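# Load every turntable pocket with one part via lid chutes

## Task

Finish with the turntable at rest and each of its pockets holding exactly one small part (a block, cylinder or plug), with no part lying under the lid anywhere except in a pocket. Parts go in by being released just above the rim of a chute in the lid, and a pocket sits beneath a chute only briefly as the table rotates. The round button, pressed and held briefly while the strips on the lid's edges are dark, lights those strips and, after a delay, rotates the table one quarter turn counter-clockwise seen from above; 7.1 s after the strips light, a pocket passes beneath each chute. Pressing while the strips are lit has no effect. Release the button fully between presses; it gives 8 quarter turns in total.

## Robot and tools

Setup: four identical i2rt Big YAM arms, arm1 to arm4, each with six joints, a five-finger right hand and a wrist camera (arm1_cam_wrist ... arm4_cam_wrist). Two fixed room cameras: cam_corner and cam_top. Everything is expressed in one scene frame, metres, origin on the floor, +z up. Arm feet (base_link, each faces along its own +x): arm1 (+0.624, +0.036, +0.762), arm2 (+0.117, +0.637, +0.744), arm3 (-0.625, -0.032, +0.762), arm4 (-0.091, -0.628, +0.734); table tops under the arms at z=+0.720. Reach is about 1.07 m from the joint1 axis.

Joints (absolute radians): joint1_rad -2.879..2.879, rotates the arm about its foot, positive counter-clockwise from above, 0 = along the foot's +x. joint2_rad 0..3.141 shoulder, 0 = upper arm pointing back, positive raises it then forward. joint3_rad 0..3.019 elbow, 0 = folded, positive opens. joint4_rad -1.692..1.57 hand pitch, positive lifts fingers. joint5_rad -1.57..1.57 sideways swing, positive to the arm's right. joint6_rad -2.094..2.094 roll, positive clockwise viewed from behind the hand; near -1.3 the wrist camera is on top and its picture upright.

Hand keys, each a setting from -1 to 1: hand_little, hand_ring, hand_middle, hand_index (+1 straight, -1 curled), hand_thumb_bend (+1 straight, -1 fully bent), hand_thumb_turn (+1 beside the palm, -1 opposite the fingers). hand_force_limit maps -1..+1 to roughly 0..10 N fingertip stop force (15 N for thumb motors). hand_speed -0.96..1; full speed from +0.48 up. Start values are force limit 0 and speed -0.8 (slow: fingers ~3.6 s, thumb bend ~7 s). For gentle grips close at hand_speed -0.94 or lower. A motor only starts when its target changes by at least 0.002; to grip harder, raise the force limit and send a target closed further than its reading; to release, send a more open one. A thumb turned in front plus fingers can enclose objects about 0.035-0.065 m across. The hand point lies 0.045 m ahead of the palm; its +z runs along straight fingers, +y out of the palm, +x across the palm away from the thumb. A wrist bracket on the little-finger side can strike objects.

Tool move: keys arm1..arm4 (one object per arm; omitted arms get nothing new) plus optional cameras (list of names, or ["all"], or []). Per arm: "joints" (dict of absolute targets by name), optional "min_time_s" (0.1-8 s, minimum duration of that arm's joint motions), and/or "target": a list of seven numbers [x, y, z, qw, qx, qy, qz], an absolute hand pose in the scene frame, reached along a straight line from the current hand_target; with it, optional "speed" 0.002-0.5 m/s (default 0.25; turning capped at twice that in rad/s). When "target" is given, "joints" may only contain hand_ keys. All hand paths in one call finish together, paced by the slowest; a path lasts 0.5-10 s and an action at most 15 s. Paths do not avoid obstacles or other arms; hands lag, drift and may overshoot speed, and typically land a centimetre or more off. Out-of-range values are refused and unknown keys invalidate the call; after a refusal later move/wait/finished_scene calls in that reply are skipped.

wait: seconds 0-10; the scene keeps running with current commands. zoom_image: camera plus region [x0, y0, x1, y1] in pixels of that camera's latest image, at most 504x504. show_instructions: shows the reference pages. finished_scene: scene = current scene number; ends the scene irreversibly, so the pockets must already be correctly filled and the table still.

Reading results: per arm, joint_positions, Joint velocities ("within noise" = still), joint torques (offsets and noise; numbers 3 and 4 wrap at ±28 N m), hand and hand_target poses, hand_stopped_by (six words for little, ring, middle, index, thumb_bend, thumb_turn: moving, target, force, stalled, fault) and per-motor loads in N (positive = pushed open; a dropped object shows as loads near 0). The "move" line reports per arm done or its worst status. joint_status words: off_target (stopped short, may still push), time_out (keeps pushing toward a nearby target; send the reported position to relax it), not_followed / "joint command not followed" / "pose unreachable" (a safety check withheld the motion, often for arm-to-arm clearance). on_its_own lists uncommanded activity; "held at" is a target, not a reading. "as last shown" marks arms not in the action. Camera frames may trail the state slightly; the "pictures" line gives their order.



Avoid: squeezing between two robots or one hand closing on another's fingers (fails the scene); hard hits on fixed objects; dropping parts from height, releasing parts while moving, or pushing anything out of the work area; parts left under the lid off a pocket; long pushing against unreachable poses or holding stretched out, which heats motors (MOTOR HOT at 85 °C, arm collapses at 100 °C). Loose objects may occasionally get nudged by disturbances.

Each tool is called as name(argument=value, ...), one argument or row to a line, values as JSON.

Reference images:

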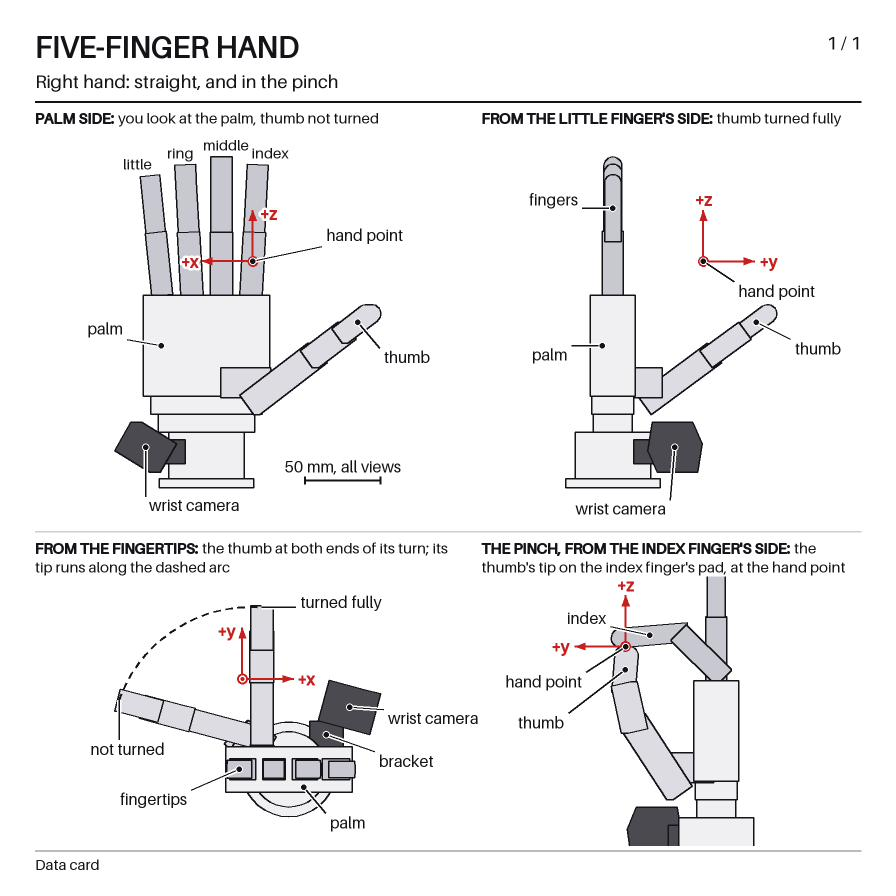

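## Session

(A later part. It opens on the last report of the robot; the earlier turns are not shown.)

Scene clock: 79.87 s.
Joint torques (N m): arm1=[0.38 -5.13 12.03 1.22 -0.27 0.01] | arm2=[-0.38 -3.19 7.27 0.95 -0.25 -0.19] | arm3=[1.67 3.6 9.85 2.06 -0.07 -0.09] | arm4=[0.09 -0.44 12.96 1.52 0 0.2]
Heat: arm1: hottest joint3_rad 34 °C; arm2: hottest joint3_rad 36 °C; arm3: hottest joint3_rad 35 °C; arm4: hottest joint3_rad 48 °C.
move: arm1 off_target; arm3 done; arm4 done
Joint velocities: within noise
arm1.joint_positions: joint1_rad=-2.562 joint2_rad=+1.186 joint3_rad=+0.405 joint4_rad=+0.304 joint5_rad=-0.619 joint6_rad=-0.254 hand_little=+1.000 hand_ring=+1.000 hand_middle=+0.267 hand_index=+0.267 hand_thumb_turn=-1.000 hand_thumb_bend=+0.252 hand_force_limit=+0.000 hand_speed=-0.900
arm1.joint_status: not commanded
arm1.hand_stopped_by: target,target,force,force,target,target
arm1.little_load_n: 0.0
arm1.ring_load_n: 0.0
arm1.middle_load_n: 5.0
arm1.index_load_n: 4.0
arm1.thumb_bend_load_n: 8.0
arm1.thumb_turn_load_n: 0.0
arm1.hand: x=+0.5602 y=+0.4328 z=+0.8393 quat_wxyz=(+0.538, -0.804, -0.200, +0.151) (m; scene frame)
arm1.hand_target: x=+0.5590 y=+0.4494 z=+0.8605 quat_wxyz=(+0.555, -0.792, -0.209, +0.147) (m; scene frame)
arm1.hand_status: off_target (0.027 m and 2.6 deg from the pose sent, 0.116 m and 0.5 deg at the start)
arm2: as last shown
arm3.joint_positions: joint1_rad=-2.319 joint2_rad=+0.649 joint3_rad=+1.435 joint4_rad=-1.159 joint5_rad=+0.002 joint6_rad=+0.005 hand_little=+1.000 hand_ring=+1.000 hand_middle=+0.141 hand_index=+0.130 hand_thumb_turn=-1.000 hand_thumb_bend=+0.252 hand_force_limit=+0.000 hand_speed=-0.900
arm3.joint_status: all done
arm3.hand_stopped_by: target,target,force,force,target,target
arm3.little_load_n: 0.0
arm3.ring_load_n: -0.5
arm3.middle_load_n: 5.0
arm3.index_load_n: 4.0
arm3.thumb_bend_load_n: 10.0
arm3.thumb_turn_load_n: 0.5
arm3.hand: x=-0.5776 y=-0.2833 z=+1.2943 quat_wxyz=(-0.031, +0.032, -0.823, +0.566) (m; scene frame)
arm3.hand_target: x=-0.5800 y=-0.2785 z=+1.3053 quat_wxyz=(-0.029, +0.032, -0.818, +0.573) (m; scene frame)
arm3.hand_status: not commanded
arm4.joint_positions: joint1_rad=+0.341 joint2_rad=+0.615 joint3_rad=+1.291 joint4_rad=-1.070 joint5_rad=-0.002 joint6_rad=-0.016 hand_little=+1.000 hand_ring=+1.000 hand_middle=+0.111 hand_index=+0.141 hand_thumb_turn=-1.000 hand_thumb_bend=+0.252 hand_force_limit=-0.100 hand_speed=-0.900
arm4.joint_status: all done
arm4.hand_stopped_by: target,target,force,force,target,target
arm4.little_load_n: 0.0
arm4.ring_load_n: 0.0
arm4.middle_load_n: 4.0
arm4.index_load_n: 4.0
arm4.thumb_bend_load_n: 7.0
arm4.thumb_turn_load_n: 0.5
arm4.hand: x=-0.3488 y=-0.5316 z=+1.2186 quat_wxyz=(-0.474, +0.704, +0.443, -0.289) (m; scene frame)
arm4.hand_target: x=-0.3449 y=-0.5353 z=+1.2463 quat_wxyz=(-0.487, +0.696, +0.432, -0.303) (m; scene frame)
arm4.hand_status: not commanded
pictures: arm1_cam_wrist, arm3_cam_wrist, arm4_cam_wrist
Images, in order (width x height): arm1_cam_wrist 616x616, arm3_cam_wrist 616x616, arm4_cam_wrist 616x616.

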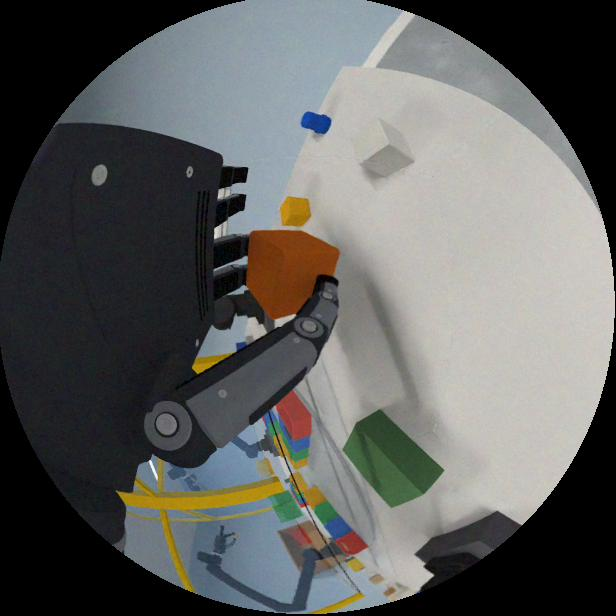

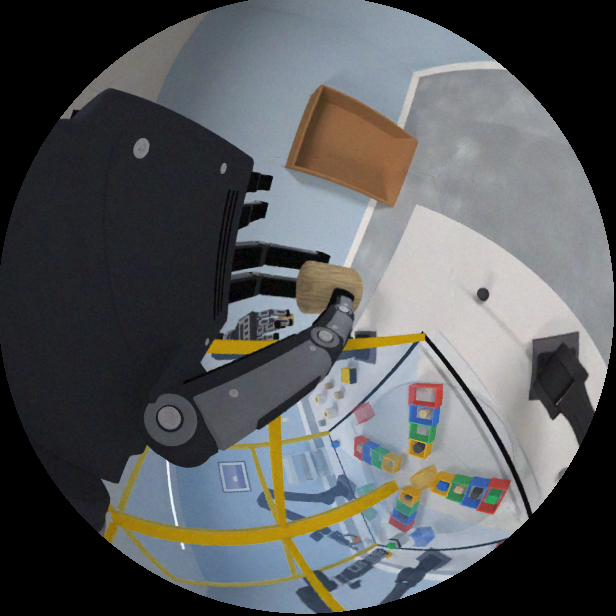

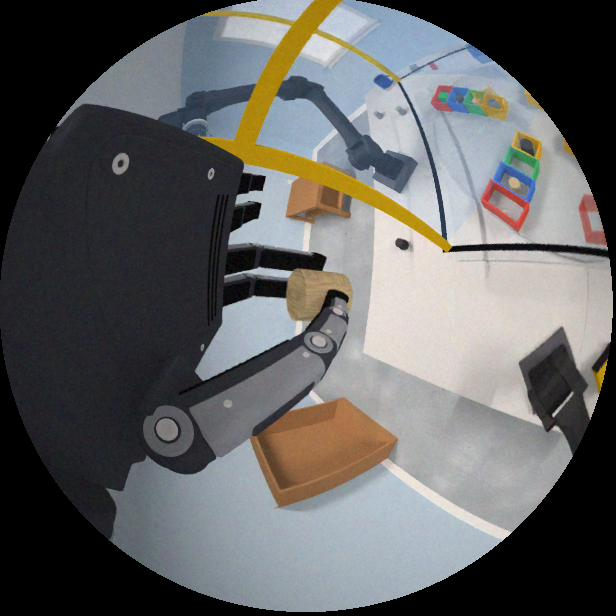

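move(
  arm1={"joints":{"joint2_rad":0.617,"joint3_rad":1.397,"joint4_rad":-1.15,"joint5_rad":0,"joint6_rad":0},"min_time_s":3},
  arm3={"joints":{"joint1_rad":-0.841},"min_time_s":3},
  arm4={"joints":{"joint1_rad":-0.764},"min_time_s":2.5},
)

move(
  arm1={"joints":{"joint1_rad":-0.838},"min_time_s":3},
  arm3={"target":[-0.22,-0.02,1.12,-0.4056,0.5793,-0.5793,0.4056],"speed":0.2},
  arm4={"target":[-0.01,-0.38,1.12,0.5736,-0.8192,0,0],"speed":0.2},
  cameras=["all"],
)

Scene clock: 83.77 s.
Joint torques (N m): arm1=[0.15 1.73 12.36 1.39 0.08 0.09] | arm2=[-0.32 -3.31 7.2 0.85 -0.24 -0.19] | arm3=[3.02 2.61 10.04 2 0.01 -0.06] | arm4=[-0.79 -0.44 12.97 1.52 -0.05 0.2]
Heat: arm1: hottest joint3_rad 36 °C; arm2: hottest joint3_rad 36 °C; arm3: hottest joint3_rad 36 °C; arm4: hottest joint3_rad 48 °C.
move: arm1 done; arm3 done; arm4 done
Joint velocities: within noise
arm1.joint_positions: joint1_rad=-2.562 joint2_rad=+0.615 joint3_rad=+1.357 joint4_rad=-1.146 joint5_rad=-0.002 joint6_rad=-0.009 hand_little=+1.000 hand_ring=+1.000 hand_middle=+0.267 hand_index=+0.267 hand_thumb_turn=-1.000 hand_thumb_bend=+0.252 hand_force_limit=+0.000 hand_speed=-0.900
arm1.joint_status: all done
arm1.hand_stopped_by: target,target,force,force,target,target
arm1.little_load_n: 0.0
arm1.ring_load_n: 0.0
arm1.middle_load_n: 5.0
arm1.index_load_n: 4.0
arm1.thumb_bend_load_n: 7.5
arm1.thumb_turn_load_n: 0.0
arm1.hand: x=+0.6304 y=+0.2923 z=+1.2643 quat_wxyz=(+0.551, -0.831, +0.059, -0.047) (m; scene frame)
arm1.hand_target: x=+0.6274 y=+0.2886 z=+1.2829 quat_wxyz=(+0.565, -0.822, +0.059, -0.044) (m; scene frame)
arm1.hand_status: not commanded
arm2: as last shown
arm3.joint_positions: joint1_rad=-0.854 joint2_rad=+0.649 joint3_rad=+1.435 joint4_rad=-1.159 joint5_rad=+0.001 joint6_rad=+0.005 hand_little=+1.000 hand_ring=+1.000 hand_middle=+0.141 hand_index=+0.130 hand_thumb_turn=-1.000 hand_thumb_bend=+0.252 hand_force_limit=+0.000 hand_speed=-0.900
arm3.joint_status: all done
arm3.hand_stopped_by: target,target,force,force,target,target
arm3.little_load_n: 0.0
arm3.ring_load_n: 0.0
arm3.middle_load_n: 4.5
arm3.index_load_n: 4.0
arm3.thumb_bend_load_n: 10.5
arm3.thumb_turn_load_n: 0.0
arm3.hand: x=-0.3723 y=-0.0010 z=+1.2948 quat_wxyz=(-0.398, +0.578, -0.586, +0.406) (m; scene frame)
arm3.hand_target: x=-0.3779 y=+0.0023 z=+1.3058 quat_wxyz=(-0.405, +0.580, -0.577, +0.409) (m; scene frame)
arm3.hand_status: not commanded
arm4.joint_positions: joint1_rad=-0.756 joint2_rad=+0.615 joint3_rad=+1.291 joint4_rad=-1.070 joint5_rad=-0.001 joint6_rad=-0.015 hand_little=+1.000 hand_ring=+1.000 hand_middle=+0.111 hand_index=+0.141 hand_thumb_turn=-1.000 hand_thumb_bend=+0.252 hand_force_limit=-0.100 hand_speed=-0.900
arm4.joint_status: all done
arm4.hand_stopped_by: target,target,force,force,target,target
arm4.little_load_n: 0.0
arm4.ring_load_n: 0.0
arm4.middle_load_n: 4.0
arm4.index_load_n: 4.0
arm4.thumb_bend_load_n: 7.0
arm4.thumb_turn_load_n: 0.5
arm4.hand: x=-0.1227 y=-0.3538 z=+1.2185 quat_wxyz=(-0.555, +0.832, +0.011, +0.001) (m; scene frame)
arm4.hand_target: x=-0.1213 y=-0.3586 z=+1.2462 quat_wxyz=(-0.573, +0.819, +0.001, -0.001) (m; scene frame)
arm4.hand_status: not commanded
pictures: none

Scene clock: 87.23 s.
Joint torques (N m): arm1=[0.56 1.49 12.42 1.35 0.06 0.09] | arm2=[-0.67 -3.19 7.25 0.81 -0.23 -0.19] | arm3=[1.2 -1.26 10.17 3.28 -0.07 -0.16] | arm4=[-0.79 -0.15 8.13 2.47 -0.53 -0.08]
Heat: arm1: hottest joint3_rad 36 °C; arm2: hottest joint3_rad 36 °C; arm3: hottest joint3_rad 36 °C; arm4: hottest joint3_rad 47 °C.
move: arm1 done; arm3 done; arm4 done
Joint velocities: within noise
arm1.joint_positions: joint1_rad=-0.849 joint2_rad=+0.615 joint3_rad=+1.357 joint4_rad=-1.146 joint5_rad=-0.001 joint6_rad=-0.008 hand_little=+1.000 hand_ring=+1.000 hand_middle=+0.267 hand_index=+0.267 hand_thumb_turn=-1.000 hand_thumb_bend=+0.252 hand_force_limit=+0.000 hand_speed=-0.900
arm1.joint_status: all done
arm1.hand_stopped_by: target,target,force,force,target,target
arm1.little_load_n: 0.0
arm1.ring_load_n: -0.5
arm1.middle_load_n: 5.0
arm1.index_load_n: 4.0
arm1.thumb_bend_load_n: 7.5
arm1.thumb_turn_load_n: 0.0
arm1.hand: x=+0.3642 y=+0.0078 z=+1.2615 quat_wxyz=(+0.392, -0.592, -0.591, +0.383) (m; scene frame)
arm1.hand_target: x=+0.3682 y=+0.0048 z=+1.2802 quat_wxyz=(+0.399, -0.585, -0.585, +0.396) (m; scene frame)
arm1.hand_status: not commanded
arm2: as last shown
arm3.joint_positions: joint1_rad=-0.916 joint2_rad=+0.783 joint3_rad=+0.938 joint4_rad=-0.532 joint5_rad=-0.082 joint6_rad=-0.011 hand_little=+1.000 hand_ring=+1.000 hand_middle=+0.141 hand_index=+0.130 hand_thumb_turn=-1.000 hand_thumb_bend=+0.252 hand_force_limit=+0.000 hand_speed=-0.900
arm3.joint_status: not commanded
arm3.hand_stopped_by: target,target,force,force,target,target
arm3.little_load_n: 0.0
arm3.ring_load_n: 0.0
arm3.middle_load_n: 4.5
arm3.index_load_n: 4.0
arm3.thumb_bend_load_n: 10.5
arm3.thumb_turn_load_n: 0.0
arm3.hand: x=-0.2244 y=-0.0144 z=+1.1170 quat_wxyz=(-0.406, +0.581, -0.583, +0.396) (m; scene frame)
arm3.hand_target: x=-0.2201 y=-0.0200 z=+1.1200 quat_wxyz=(-0.405, +0.579, -0.579, +0.406) (m; scene frame)
arm3.hand_status: done (0.008 m and 1.2 deg from the pose sent, 0.233 m and 1.1 deg at the start)
arm4.joint_positions: joint1_rad=-1.669 joint2_rad=+0.530 joint3_rad=+0.989 joint4_rad=-1.002 joint5_rad=-0.835 joint6_rad=-0.401 hand_little=+1.000 hand_ring=+1.000 hand_middle=+0.111 hand_index=+0.141 hand_thumb_turn=-1.000 hand_thumb_bend=+0.252 hand_force_limit=-0.100 hand_speed=-0.900
arm4.joint_status: not commanded
arm4.hand_stopped_by: target,target,force,force,target,target
arm4.little_load_n: 0.0
arm4.ring_load_n: 0.0
arm4.middle_load_n: 4.0
arm4.index_load_n: 4.0
arm4.thumb_bend_load_n: 7.0
arm4.thumb_turn_load_n: 1.0
arm4.hand: x=-0.0173 y=-0.3831 z=+1.1224 quat_wxyz=(-0.571, +0.821, -0.005, -0.008) (m; scene frame)
arm4.hand_target: x=-0.0101 y=-0.3802 z=+1.1199 quat_wxyz=(-0.573, +0.819, +0.000, +0.000) (m; scene frame)
arm4.hand_status: done (0.008 m and 1.1 deg from the pose sent, 0.152 m and 2.8 deg at the start)
pictures: arm1_cam_wrist, arm2_cam_wrist, arm3_cam_wrist, arm4_cam_wrist, cam_corner, cam_top
Images, in order (width x height): arm1_cam_wrist 616x616, arm2_cam_wrist 616x616, arm3_cam_wrist 616x616, arm4_cam_wrist 616x616, cam_corner 896x504, cam_top 896x504.

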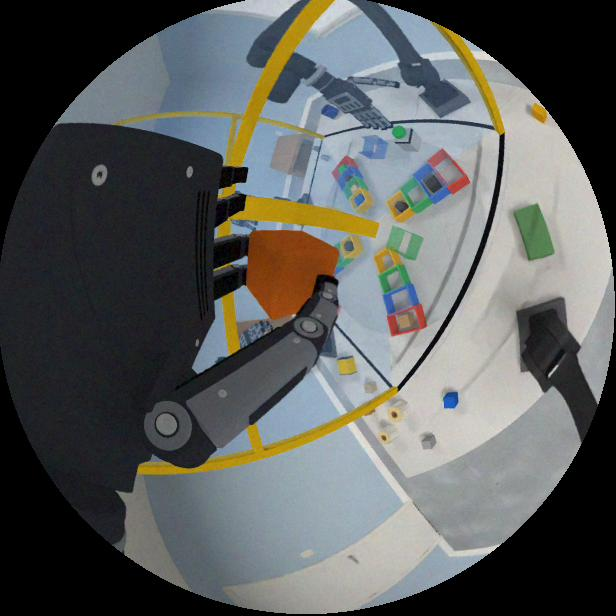

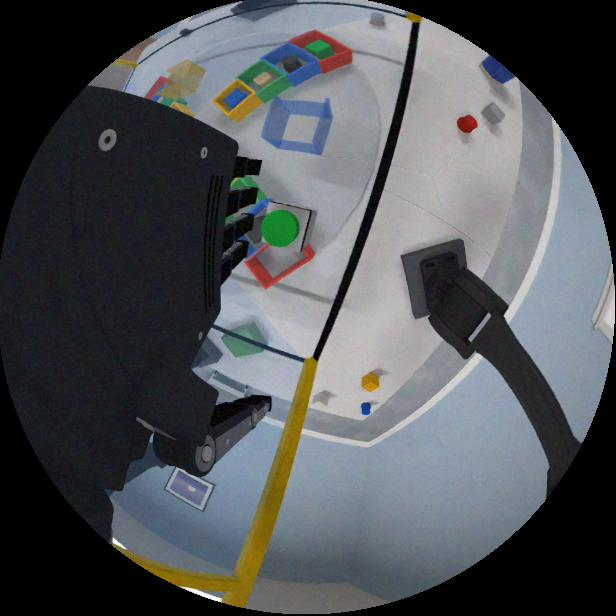

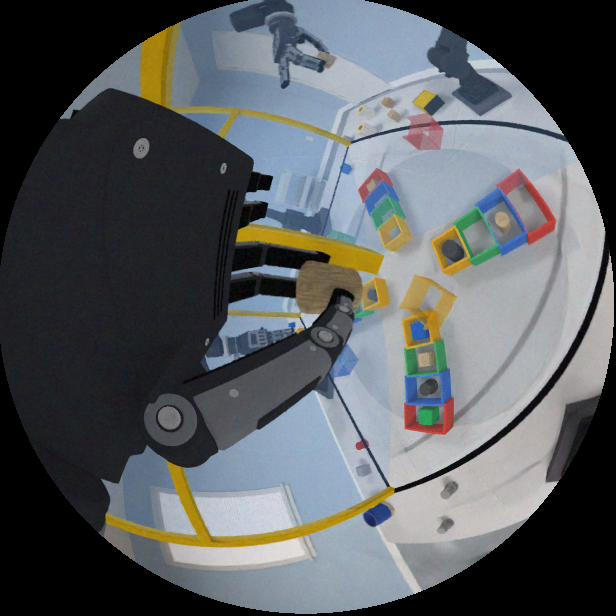

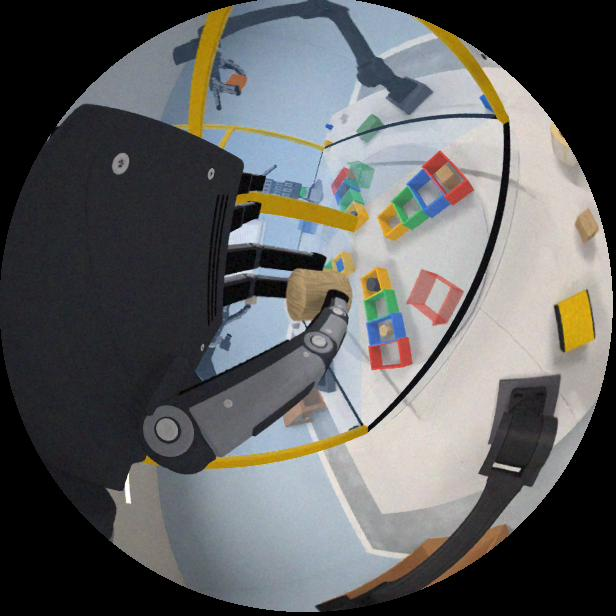

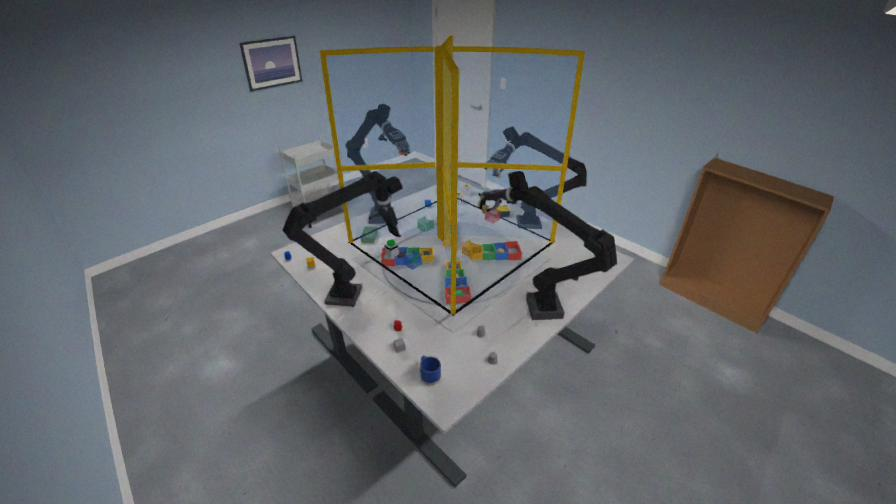

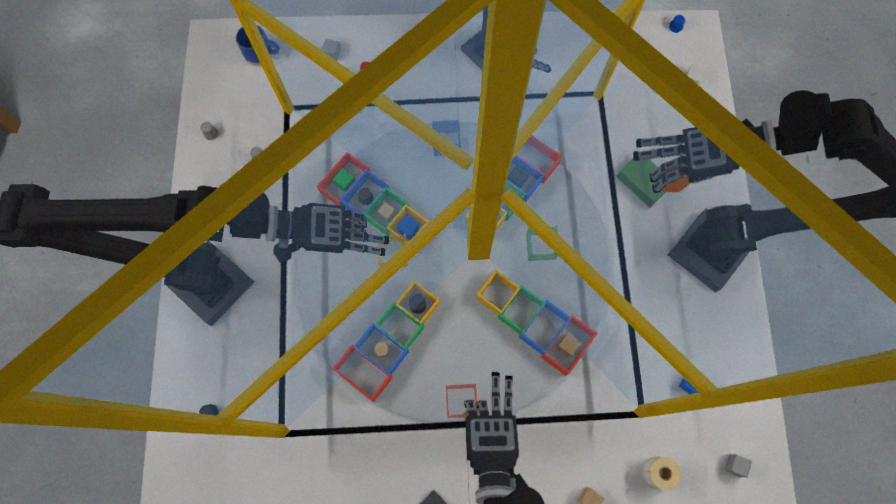

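zoom_image(
  camera="arm4_cam_wrist",
  region=[380, 240, 500, 350],
)

zoom_image(
  camera="arm3_cam_wrist",
  region=[370, 240, 490, 350],
)

zoom_image(
  camera="arm2_cam_wrist",
  region=[220, 70, 360, 300],
)

zoom_image(
  camera="arm1_cam_wrist",
  region=[330, 110, 480, 280],
)

Scaled by 4.200 from the camera's 616x616 image, which has a finer 880x880 frame.

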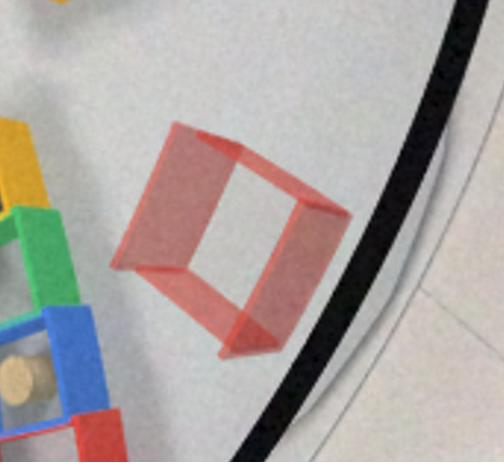

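Scaled by 4.200 from the camera's 616x616 image, which has a finer 880x880 frame.

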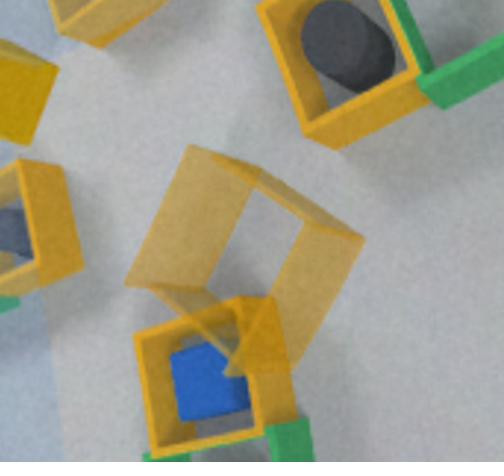

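Scaled by 2.191 from the camera's 616x616 image, which has a finer 880x880 frame.

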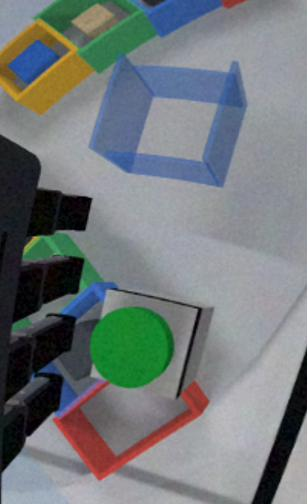

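Scaled by 2.965 from the camera's 616x616 image, which has a finer 880x880 frame.

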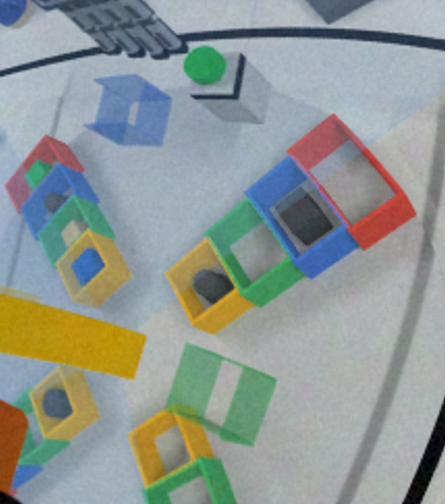

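move(
  arm1={"target":[0.215,-0.005,1.10,0.4056,-0.5793,-0.5793,0.4056],"speed":0.2,"joints":{"hand_ring":0,"hand_little":0,"hand_speed":-0.5}},
  arm3={"target":[-0.19,0.003,1.05,-0.4056,0.5793,-0.5793,0.4056],"speed":0.2,"joints":{"hand_ring":0,"hand_little":0,"hand_speed":-0.5}},
  arm4={"joints":{"joint1_rad":-1.096,"joint5_rad":0,"joint6_rad":0,"joint4_rad":-0.8},"min_time_s":2},
)

move(
  arm1={"target":[0.198,-0.005,1.03,0.4056,-0.5793,-0.5793,0.4056],"speed":0.2},
  arm3={"target":[-0.174,0.003,1.01,-0.4056,0.5793,-0.5793,0.4056],"speed":0.2},
  arm4={"target":[-0.009,-0.347,1.02,-0.5657,0.8079,-0.1352,0.0947],"speed":0.2},
  cameras=["all"],
)

Scene clock: 95.07 s.
Joint torques (N m): arm1=[0.32 -2.26 11.6 2.17 0.08 0.1] | arm2=[-0.62 -2.78 7.23 0.85 -0.23 -0.21] | arm3=[3.19 -1.85 10.13 3.21 0.09 0.1] | arm4=[0.38 -0.44 8.42 2.84 0.01 0.19]
Heat: arm1: hottest joint3_rad 37 °C; arm2: hottest joint3_rad 36 °C; arm3: hottest joint3_rad 36 °C; arm4: hottest joint3_rad 46 °C.
move: arm1 done; arm3 done; arm4 done
Joint velocities: within noise
arm1.joint_positions: joint1_rad=-0.811 joint2_rad=+0.764 joint3_rad=+0.880 joint4_rad=-0.484 joint5_rad=+0.032 joint6_rad=+0.007 hand_little=+0.000 hand_ring=+0.000 hand_middle=+0.267 hand_index=+0.267 hand_thumb_turn=-1.000 hand_thumb_bend=+0.252 hand_force_limit=+0.000 hand_speed=-0.500
arm1.joint_status: all done
arm1.hand_stopped_by: target,target,force,force,target,target
arm1.little_load_n: 0.0
arm1.ring_load_n: 0.0
arm1.middle_load_n: 5.0
arm1.index_load_n: 4.0
arm1.thumb_bend_load_n: 8.0
arm1.thumb_turn_load_n: 0.0
arm1.hand: x=+0.2181 y=+0.0004 z=+1.0919 quat_wxyz=(+0.402, -0.585, -0.584, +0.394) (m; scene frame)
arm1.hand_target: x=+0.2152 y=-0.0050 z=+1.1001 quat_wxyz=(+0.405, -0.579, -0.579, +0.406) (m; scene frame)
arm1.hand_status: done (0.010 m and 1.6 deg from the pose sent, 0.220 m and 3.6 deg at the start)
arm2.joint_positions: joint1_rad=-0.809 joint2_rad=+0.974 joint3_rad=+1.157 joint4_rad=-1.501 joint5_rad=-0.011 joint6_rad=-0.097 hand_little=+1.000 hand_ring=+1.000 hand_middle=+1.000 hand_index=+1.000 hand_thumb_turn=+1.000 hand_thumb_bend=+1.000 hand_force_limit=+0.000 hand_speed=-0.800
arm2.joint_status: not commanded
arm2.hand_stopped_by: target,target,target,target,target,target
arm2.little_load_n: 0.0
arm2.ring_load_n: 0.0
arm2.middle_load_n: 0.0
arm2.index_load_n: 0.0
arm2.thumb_bend_load_n: 0.0
arm2.thumb_turn_load_n: 0.0
arm2.hand: x=+0.1146 y=+0.3854 z=+1.0179 quat_wxyz=(+0.000, -0.001, -0.993, +0.121) (m; scene frame)
arm2.hand_target: x=+0.1120 y=+0.3870 z=+1.0150 quat_wxyz=(+0.000, +0.000, -0.992, +0.124) (m; scene frame)
arm2.hand_status: not commanded
arm3.joint_positions: joint1_rad=-0.848 joint2_rad=+0.854 joint3_rad=+0.791 joint4_rad=-0.304 joint5_rad=+0.001 joint6_rad=-0.006 hand_little=+0.000 hand_ring=+0.000 hand_middle=+0.141 hand_index=+0.130 hand_thumb_turn=-1.000 hand_thumb_bend=+0.252 hand_force_limit=+0.000 hand_speed=-0.500
arm3.joint_status: all done
arm3.hand_stopped_by: target,target,force,force,target,target
arm3.little_load_n: 0.0
arm3.ring_load_n: 0.0
arm3.middle_load_n: 4.5
arm3.index_load_n: 4.0
arm3.thumb_bend_load_n: 10.0
arm3.thumb_turn_load_n: 0.5
arm3.hand: x=-0.1946 y=-0.0029 z=+1.0506 quat_wxyz=(-0.399, +0.582, -0.580, +0.409) (m; scene frame)
arm3.hand_target: x=-0.1902 y=+0.0031 z=+1.0500 quat_wxyz=(-0.406, +0.579, -0.579, +0.405) (m; scene frame)
arm3.hand_status: done (0.007 m and 0.9 deg from the pose sent, 0.077 m and 1.2 deg at the start)
arm4.joint_positions: joint1_rad=-1.104 joint2_rad=+0.530 joint3_rad=+0.989 joint4_rad=-0.826 joint5_rad=-0.001 joint6_rad=-0.016 hand_little=+1.000 hand_ring=+1.000 hand_middle=+0.111 hand_index=+0.141 hand_thumb_turn=-1.000 hand_thumb_bend=+0.252 hand_force_limit=-0.100 hand_speed=-0.900
arm4.joint_status: all done
arm4.hand_stopped_by: target,target,force,force,target,target
arm4.little_load_n: 0.0
arm4.ring_load_n: -0.5
arm4.middle_load_n: 4.0
arm4.index_load_n: 4.0
arm4.thumb_bend_load_n: 7.0
arm4.thumb_turn_load_n: 0.5
arm4.hand: x=-0.0189 y=-0.3343 z=+1.1310 quat_wxyz=(-0.557, +0.814, -0.132, +0.099) (m; scene frame)
arm4.hand_target: x=-0.0197 y=-0.3274 z=+1.1307 quat_wxyz=(-0.563, +0.810, -0.135, +0.094) (m; scene frame)
arm4.hand_status: not commanded
pictures: none

Scene clock: 96.43 s.
Joint torques (N m): arm1=[0.32 -2.61 11.36 2.21 0.04 0.09] | arm2=[-0.32 -3.31 7.25 0.85 -0.23 -0.2] | arm3=[3.25 -2.43 10 3.14 0.1 0.09] | arm4=[-0.79 -0.97 8.88 2.82 -0.19 -0.09]
Heat: arm1: hottest joint3_rad 38 °C; arm2: hottest joint3_rad 36 °C; arm3: hottest joint3_rad 36 °C; arm4: hottest joint3_rad 45 °C.
move: arm1 done; arm3 done; arm4 done
Joint velocities: within noise
arm1.joint_positions: joint1_rad=-0.811 joint2_rad=+0.812 joint3_rad=+0.721 joint4_rad=-0.271 joint5_rad=+0.032 joint6_rad=+0.007 hand_little=+0.000 hand_ring=+0.000 hand_middle=+0.267 hand_index=+0.267 hand_thumb_turn=-1.000 hand_thumb_bend=+0.252 hand_force_limit=+0.000 hand_speed=-0.500
arm1.joint_status: not commanded
arm1.hand_stopped_by: target,target,force,force,target,target
arm1.little_load_n: 0.0
arm1.ring_load_n: 0.0
arm1.middle_load_n: 5.0
arm1.index_load_n: 4.0
arm1.thumb_bend_load_n: 8.0
arm1.thumb_turn_load_n: 0.5
arm1.hand: x=+0.2017 y=+0.0002 z=+1.0245 quat_wxyz=(+0.404, -0.584, -0.583, +0.396) (m; scene frame)
arm1.hand_target: x=+0.1983 y=-0.0050 z=+1.0300 quat_wxyz=(+0.405, -0.579, -0.579, +0.406) (m; scene frame)
arm1.hand_status: done (0.008 m and 1.3 deg from the pose sent, 0.065 m and 1.6 deg at the start)
arm2: as last shown
arm3.joint_positions: joint1_rad=-0.847 joint2_rad=+0.921 joint3_rad=+0.720 joint4_rad=-0.165 joint5_rad=+0.001 joint6_rad=-0.006 hand_little=+0.000 hand_ring=+0.000 hand_middle=+0.141 hand_index=+0.130 hand_thumb_turn=-1.000 hand_thumb_bend=+0.252 hand_force_limit=+0.000 hand_speed=-0.500
arm3.joint_status: not commanded
arm3.hand_stopped_by: target,target,force,force,target,target
arm3.little_load_n: 0.0
arm3.ring_load_n: 0.0
arm3.middle_load_n: 4.5
arm3.index_load_n: 4.0
arm3.thumb_bend_load_n: 10.0
arm3.thumb_turn_load_n: 0.5
arm3.hand: x=-0.1782 y=-0.0032 z=+1.0111 quat_wxyz=(-0.399, +0.581, -0.580, +0.409) (m; scene frame)
arm3.hand_target: x=-0.1742 y=+0.0030 z=+1.0100 quat_wxyz=(-0.406, +0.579, -0.579, +0.405) (m; scene frame)
arm3.hand_status: done (0.008 m and 0.9 deg from the pose sent, 0.046 m and 0.9 deg at the start)
arm4.joint_positions: joint1_rad=-1.211 joint2_rad=+0.379 joint3_rad=+0.654 joint4_rad=-0.652 joint5_rad=-0.111 joint6_rad=-0.027 hand_little=+1.000 hand_ring=+1.000 hand_middle=+0.111 hand_index=+0.141 hand_thumb_turn=-1.000 hand_thumb_bend=+0.252 hand_force_limit=-0.100 hand_speed=-0.900
arm4.joint_status: not commanded
arm4.hand_stopped_by: target,target,force,force,target,target
arm4.little_load_n: 0.0
arm4.ring_load_n: -0.5
arm4.middle_load_n: 4.0
arm4.index_load_n: 4.0
arm4.thumb_bend_load_n: 7.0
arm4.thumb_turn_load_n: 0.5
arm4.hand: x=-0.0128 y=-0.3483 z=+1.0174 quat_wxyz=(-0.556, +0.814, -0.141, +0.086) (m; scene frame)
arm4.hand_target: x=-0.0090 y=-0.3471 z=+1.0200 quat_wxyz=(-0.565, +0.808, -0.135, +0.095) (m; scene frame)
arm4.hand_status: done (0.005 m and 1.8 deg from the pose sent, 0.112 m and 1.3 deg at the start)
pictures: arm1_cam_wrist, arm2_cam_wrist, arm3_cam_wrist, arm4_cam_wrist, cam_corner, cam_top
Images, in order (width x height): arm1_cam_wrist 616x616, arm2_cam_wrist 616x616, arm3_cam_wrist 616x616, arm4_cam_wrist 616x616, cam_corner 896x504, cam_top 896x504.

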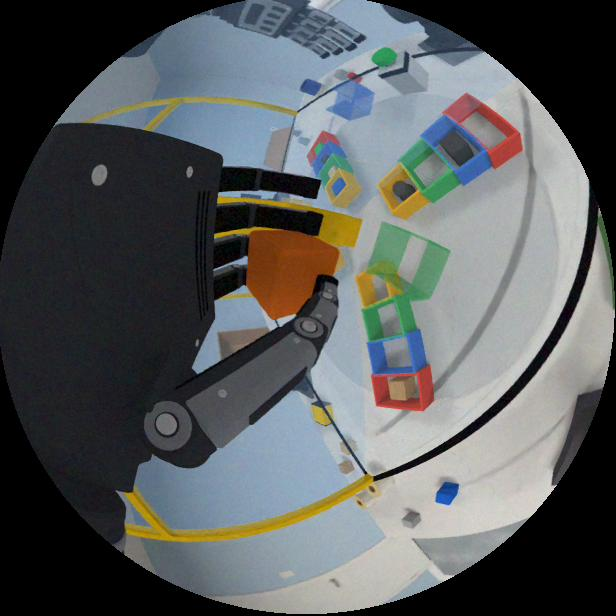

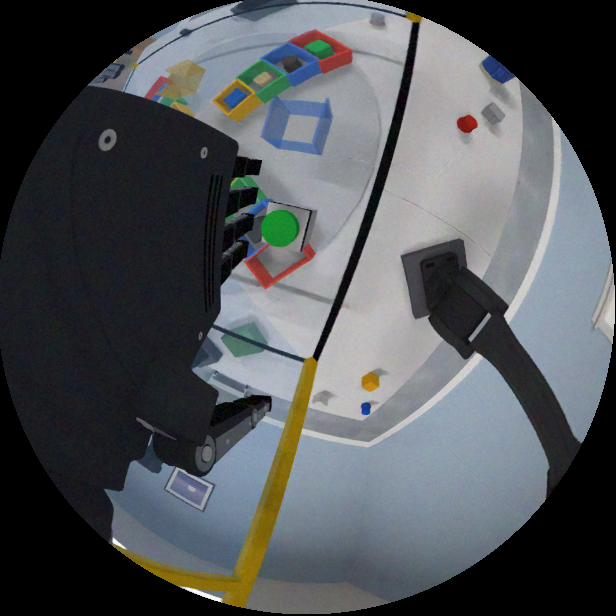

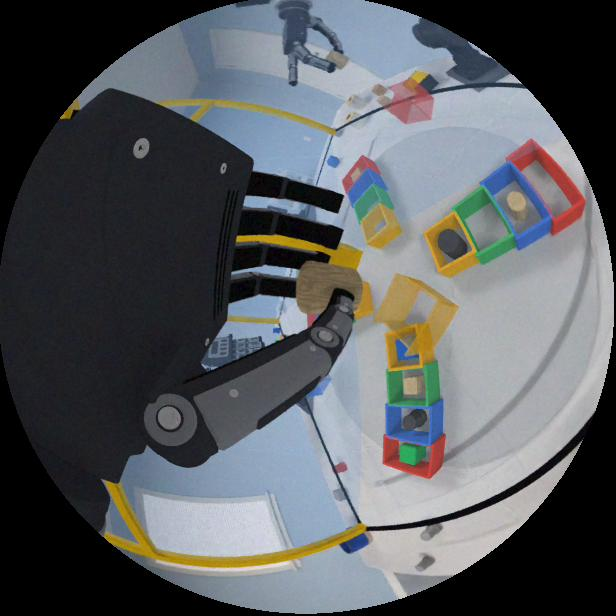

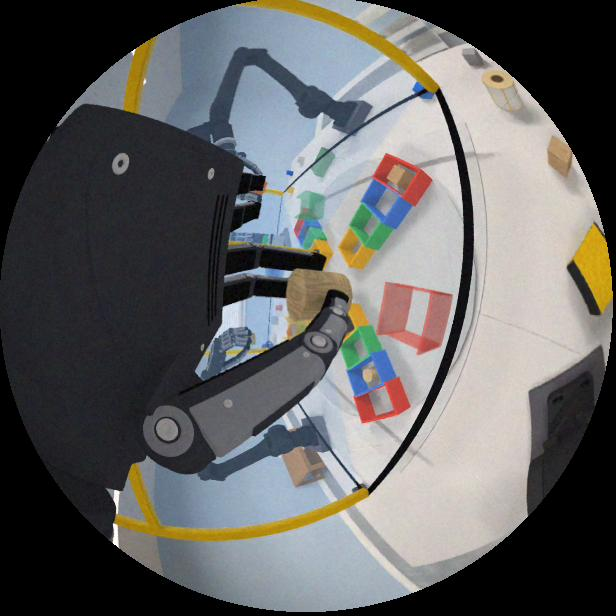

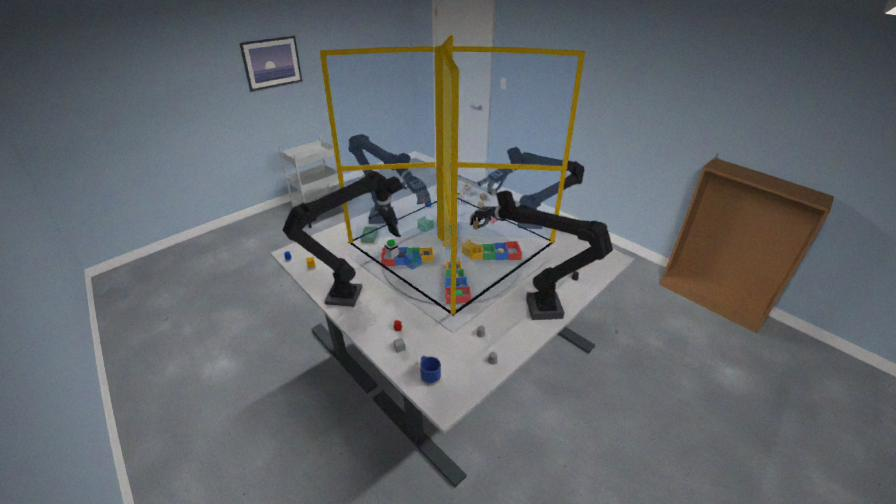

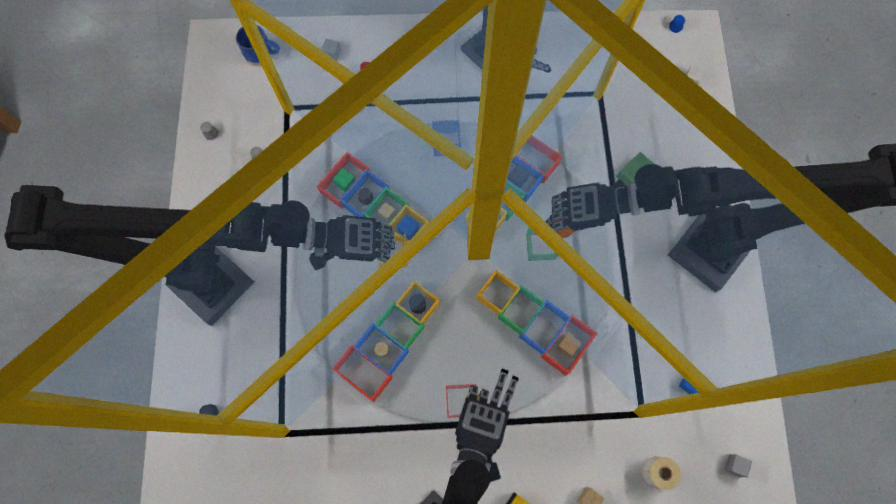

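zoom_image(
  camera="arm1_cam_wrist",
  region=[230, 200, 470, 330],
)

zoom_image(
  camera="arm3_cam_wrist",
  region=[290, 240, 480, 370],
)

zoom_image(
  camera="arm4_cam_wrist",
  region=[280, 240, 480, 380],
)

zoom_image(
  camera="cam_top",
  region=[340, 180, 620, 440],
)

Scaled by 2.100 from the camera's 616x616 image, which has a finer 880x880 frame.

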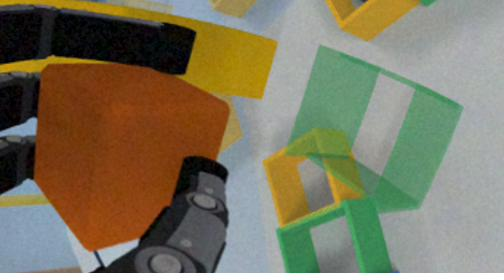

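Scaled by 2.653 from the camera's 616x616 image, which has a finer 880x880 frame.

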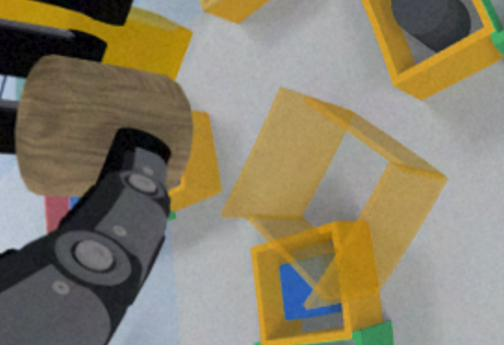

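Scaled by 2.520 from the camera's 616x616 image, which has a finer 880x880 frame.

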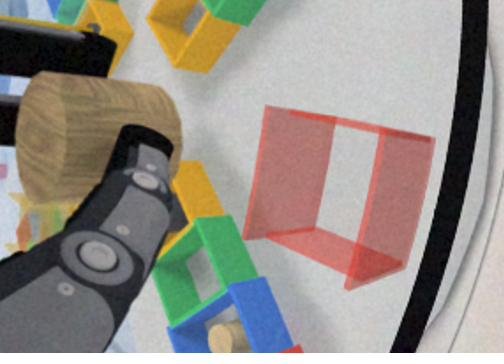

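Scaled by 1.800 from the camera's 896x504 image, which has a finer 1280x720 frame.

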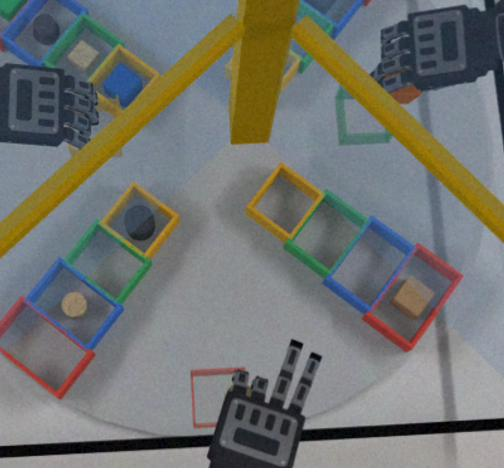

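zoom_image(
  camera="cam_top",
  region=[510, 160, 640, 280],
)

zoom_image(
  camera="cam_top",
  region=[300, 180, 430, 300],
)

zoom_image(
  camera="arm1_cam_wrist",
  region=[330, 200, 470, 320],
)

Scaled by 3.877 from the camera's 896x504 image, which has a finer 1280x720 frame.

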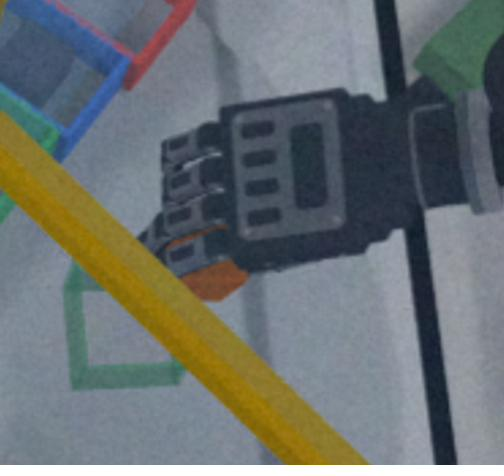

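Scaled by 3.877 from the camera's 896x504 image, which has a finer 1280x720 frame.

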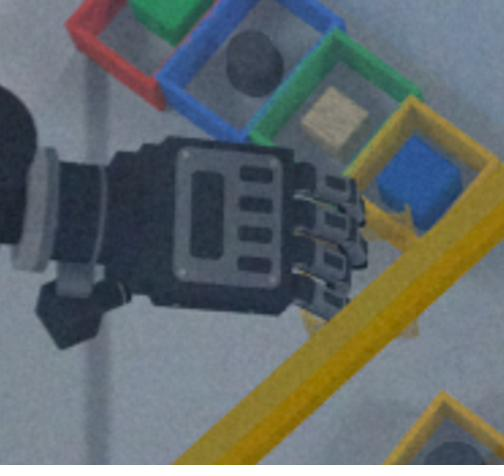

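Scaled by 3.600 from the camera's 616x616 image, which has a finer 880x880 frame.

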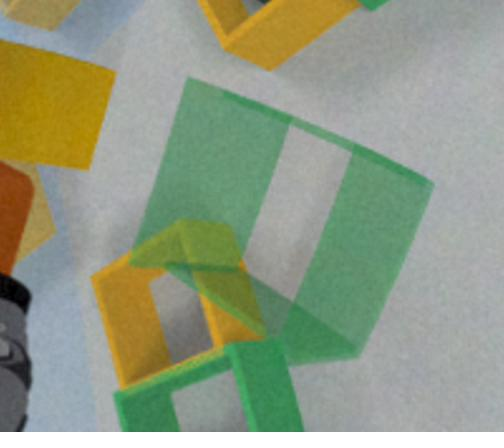

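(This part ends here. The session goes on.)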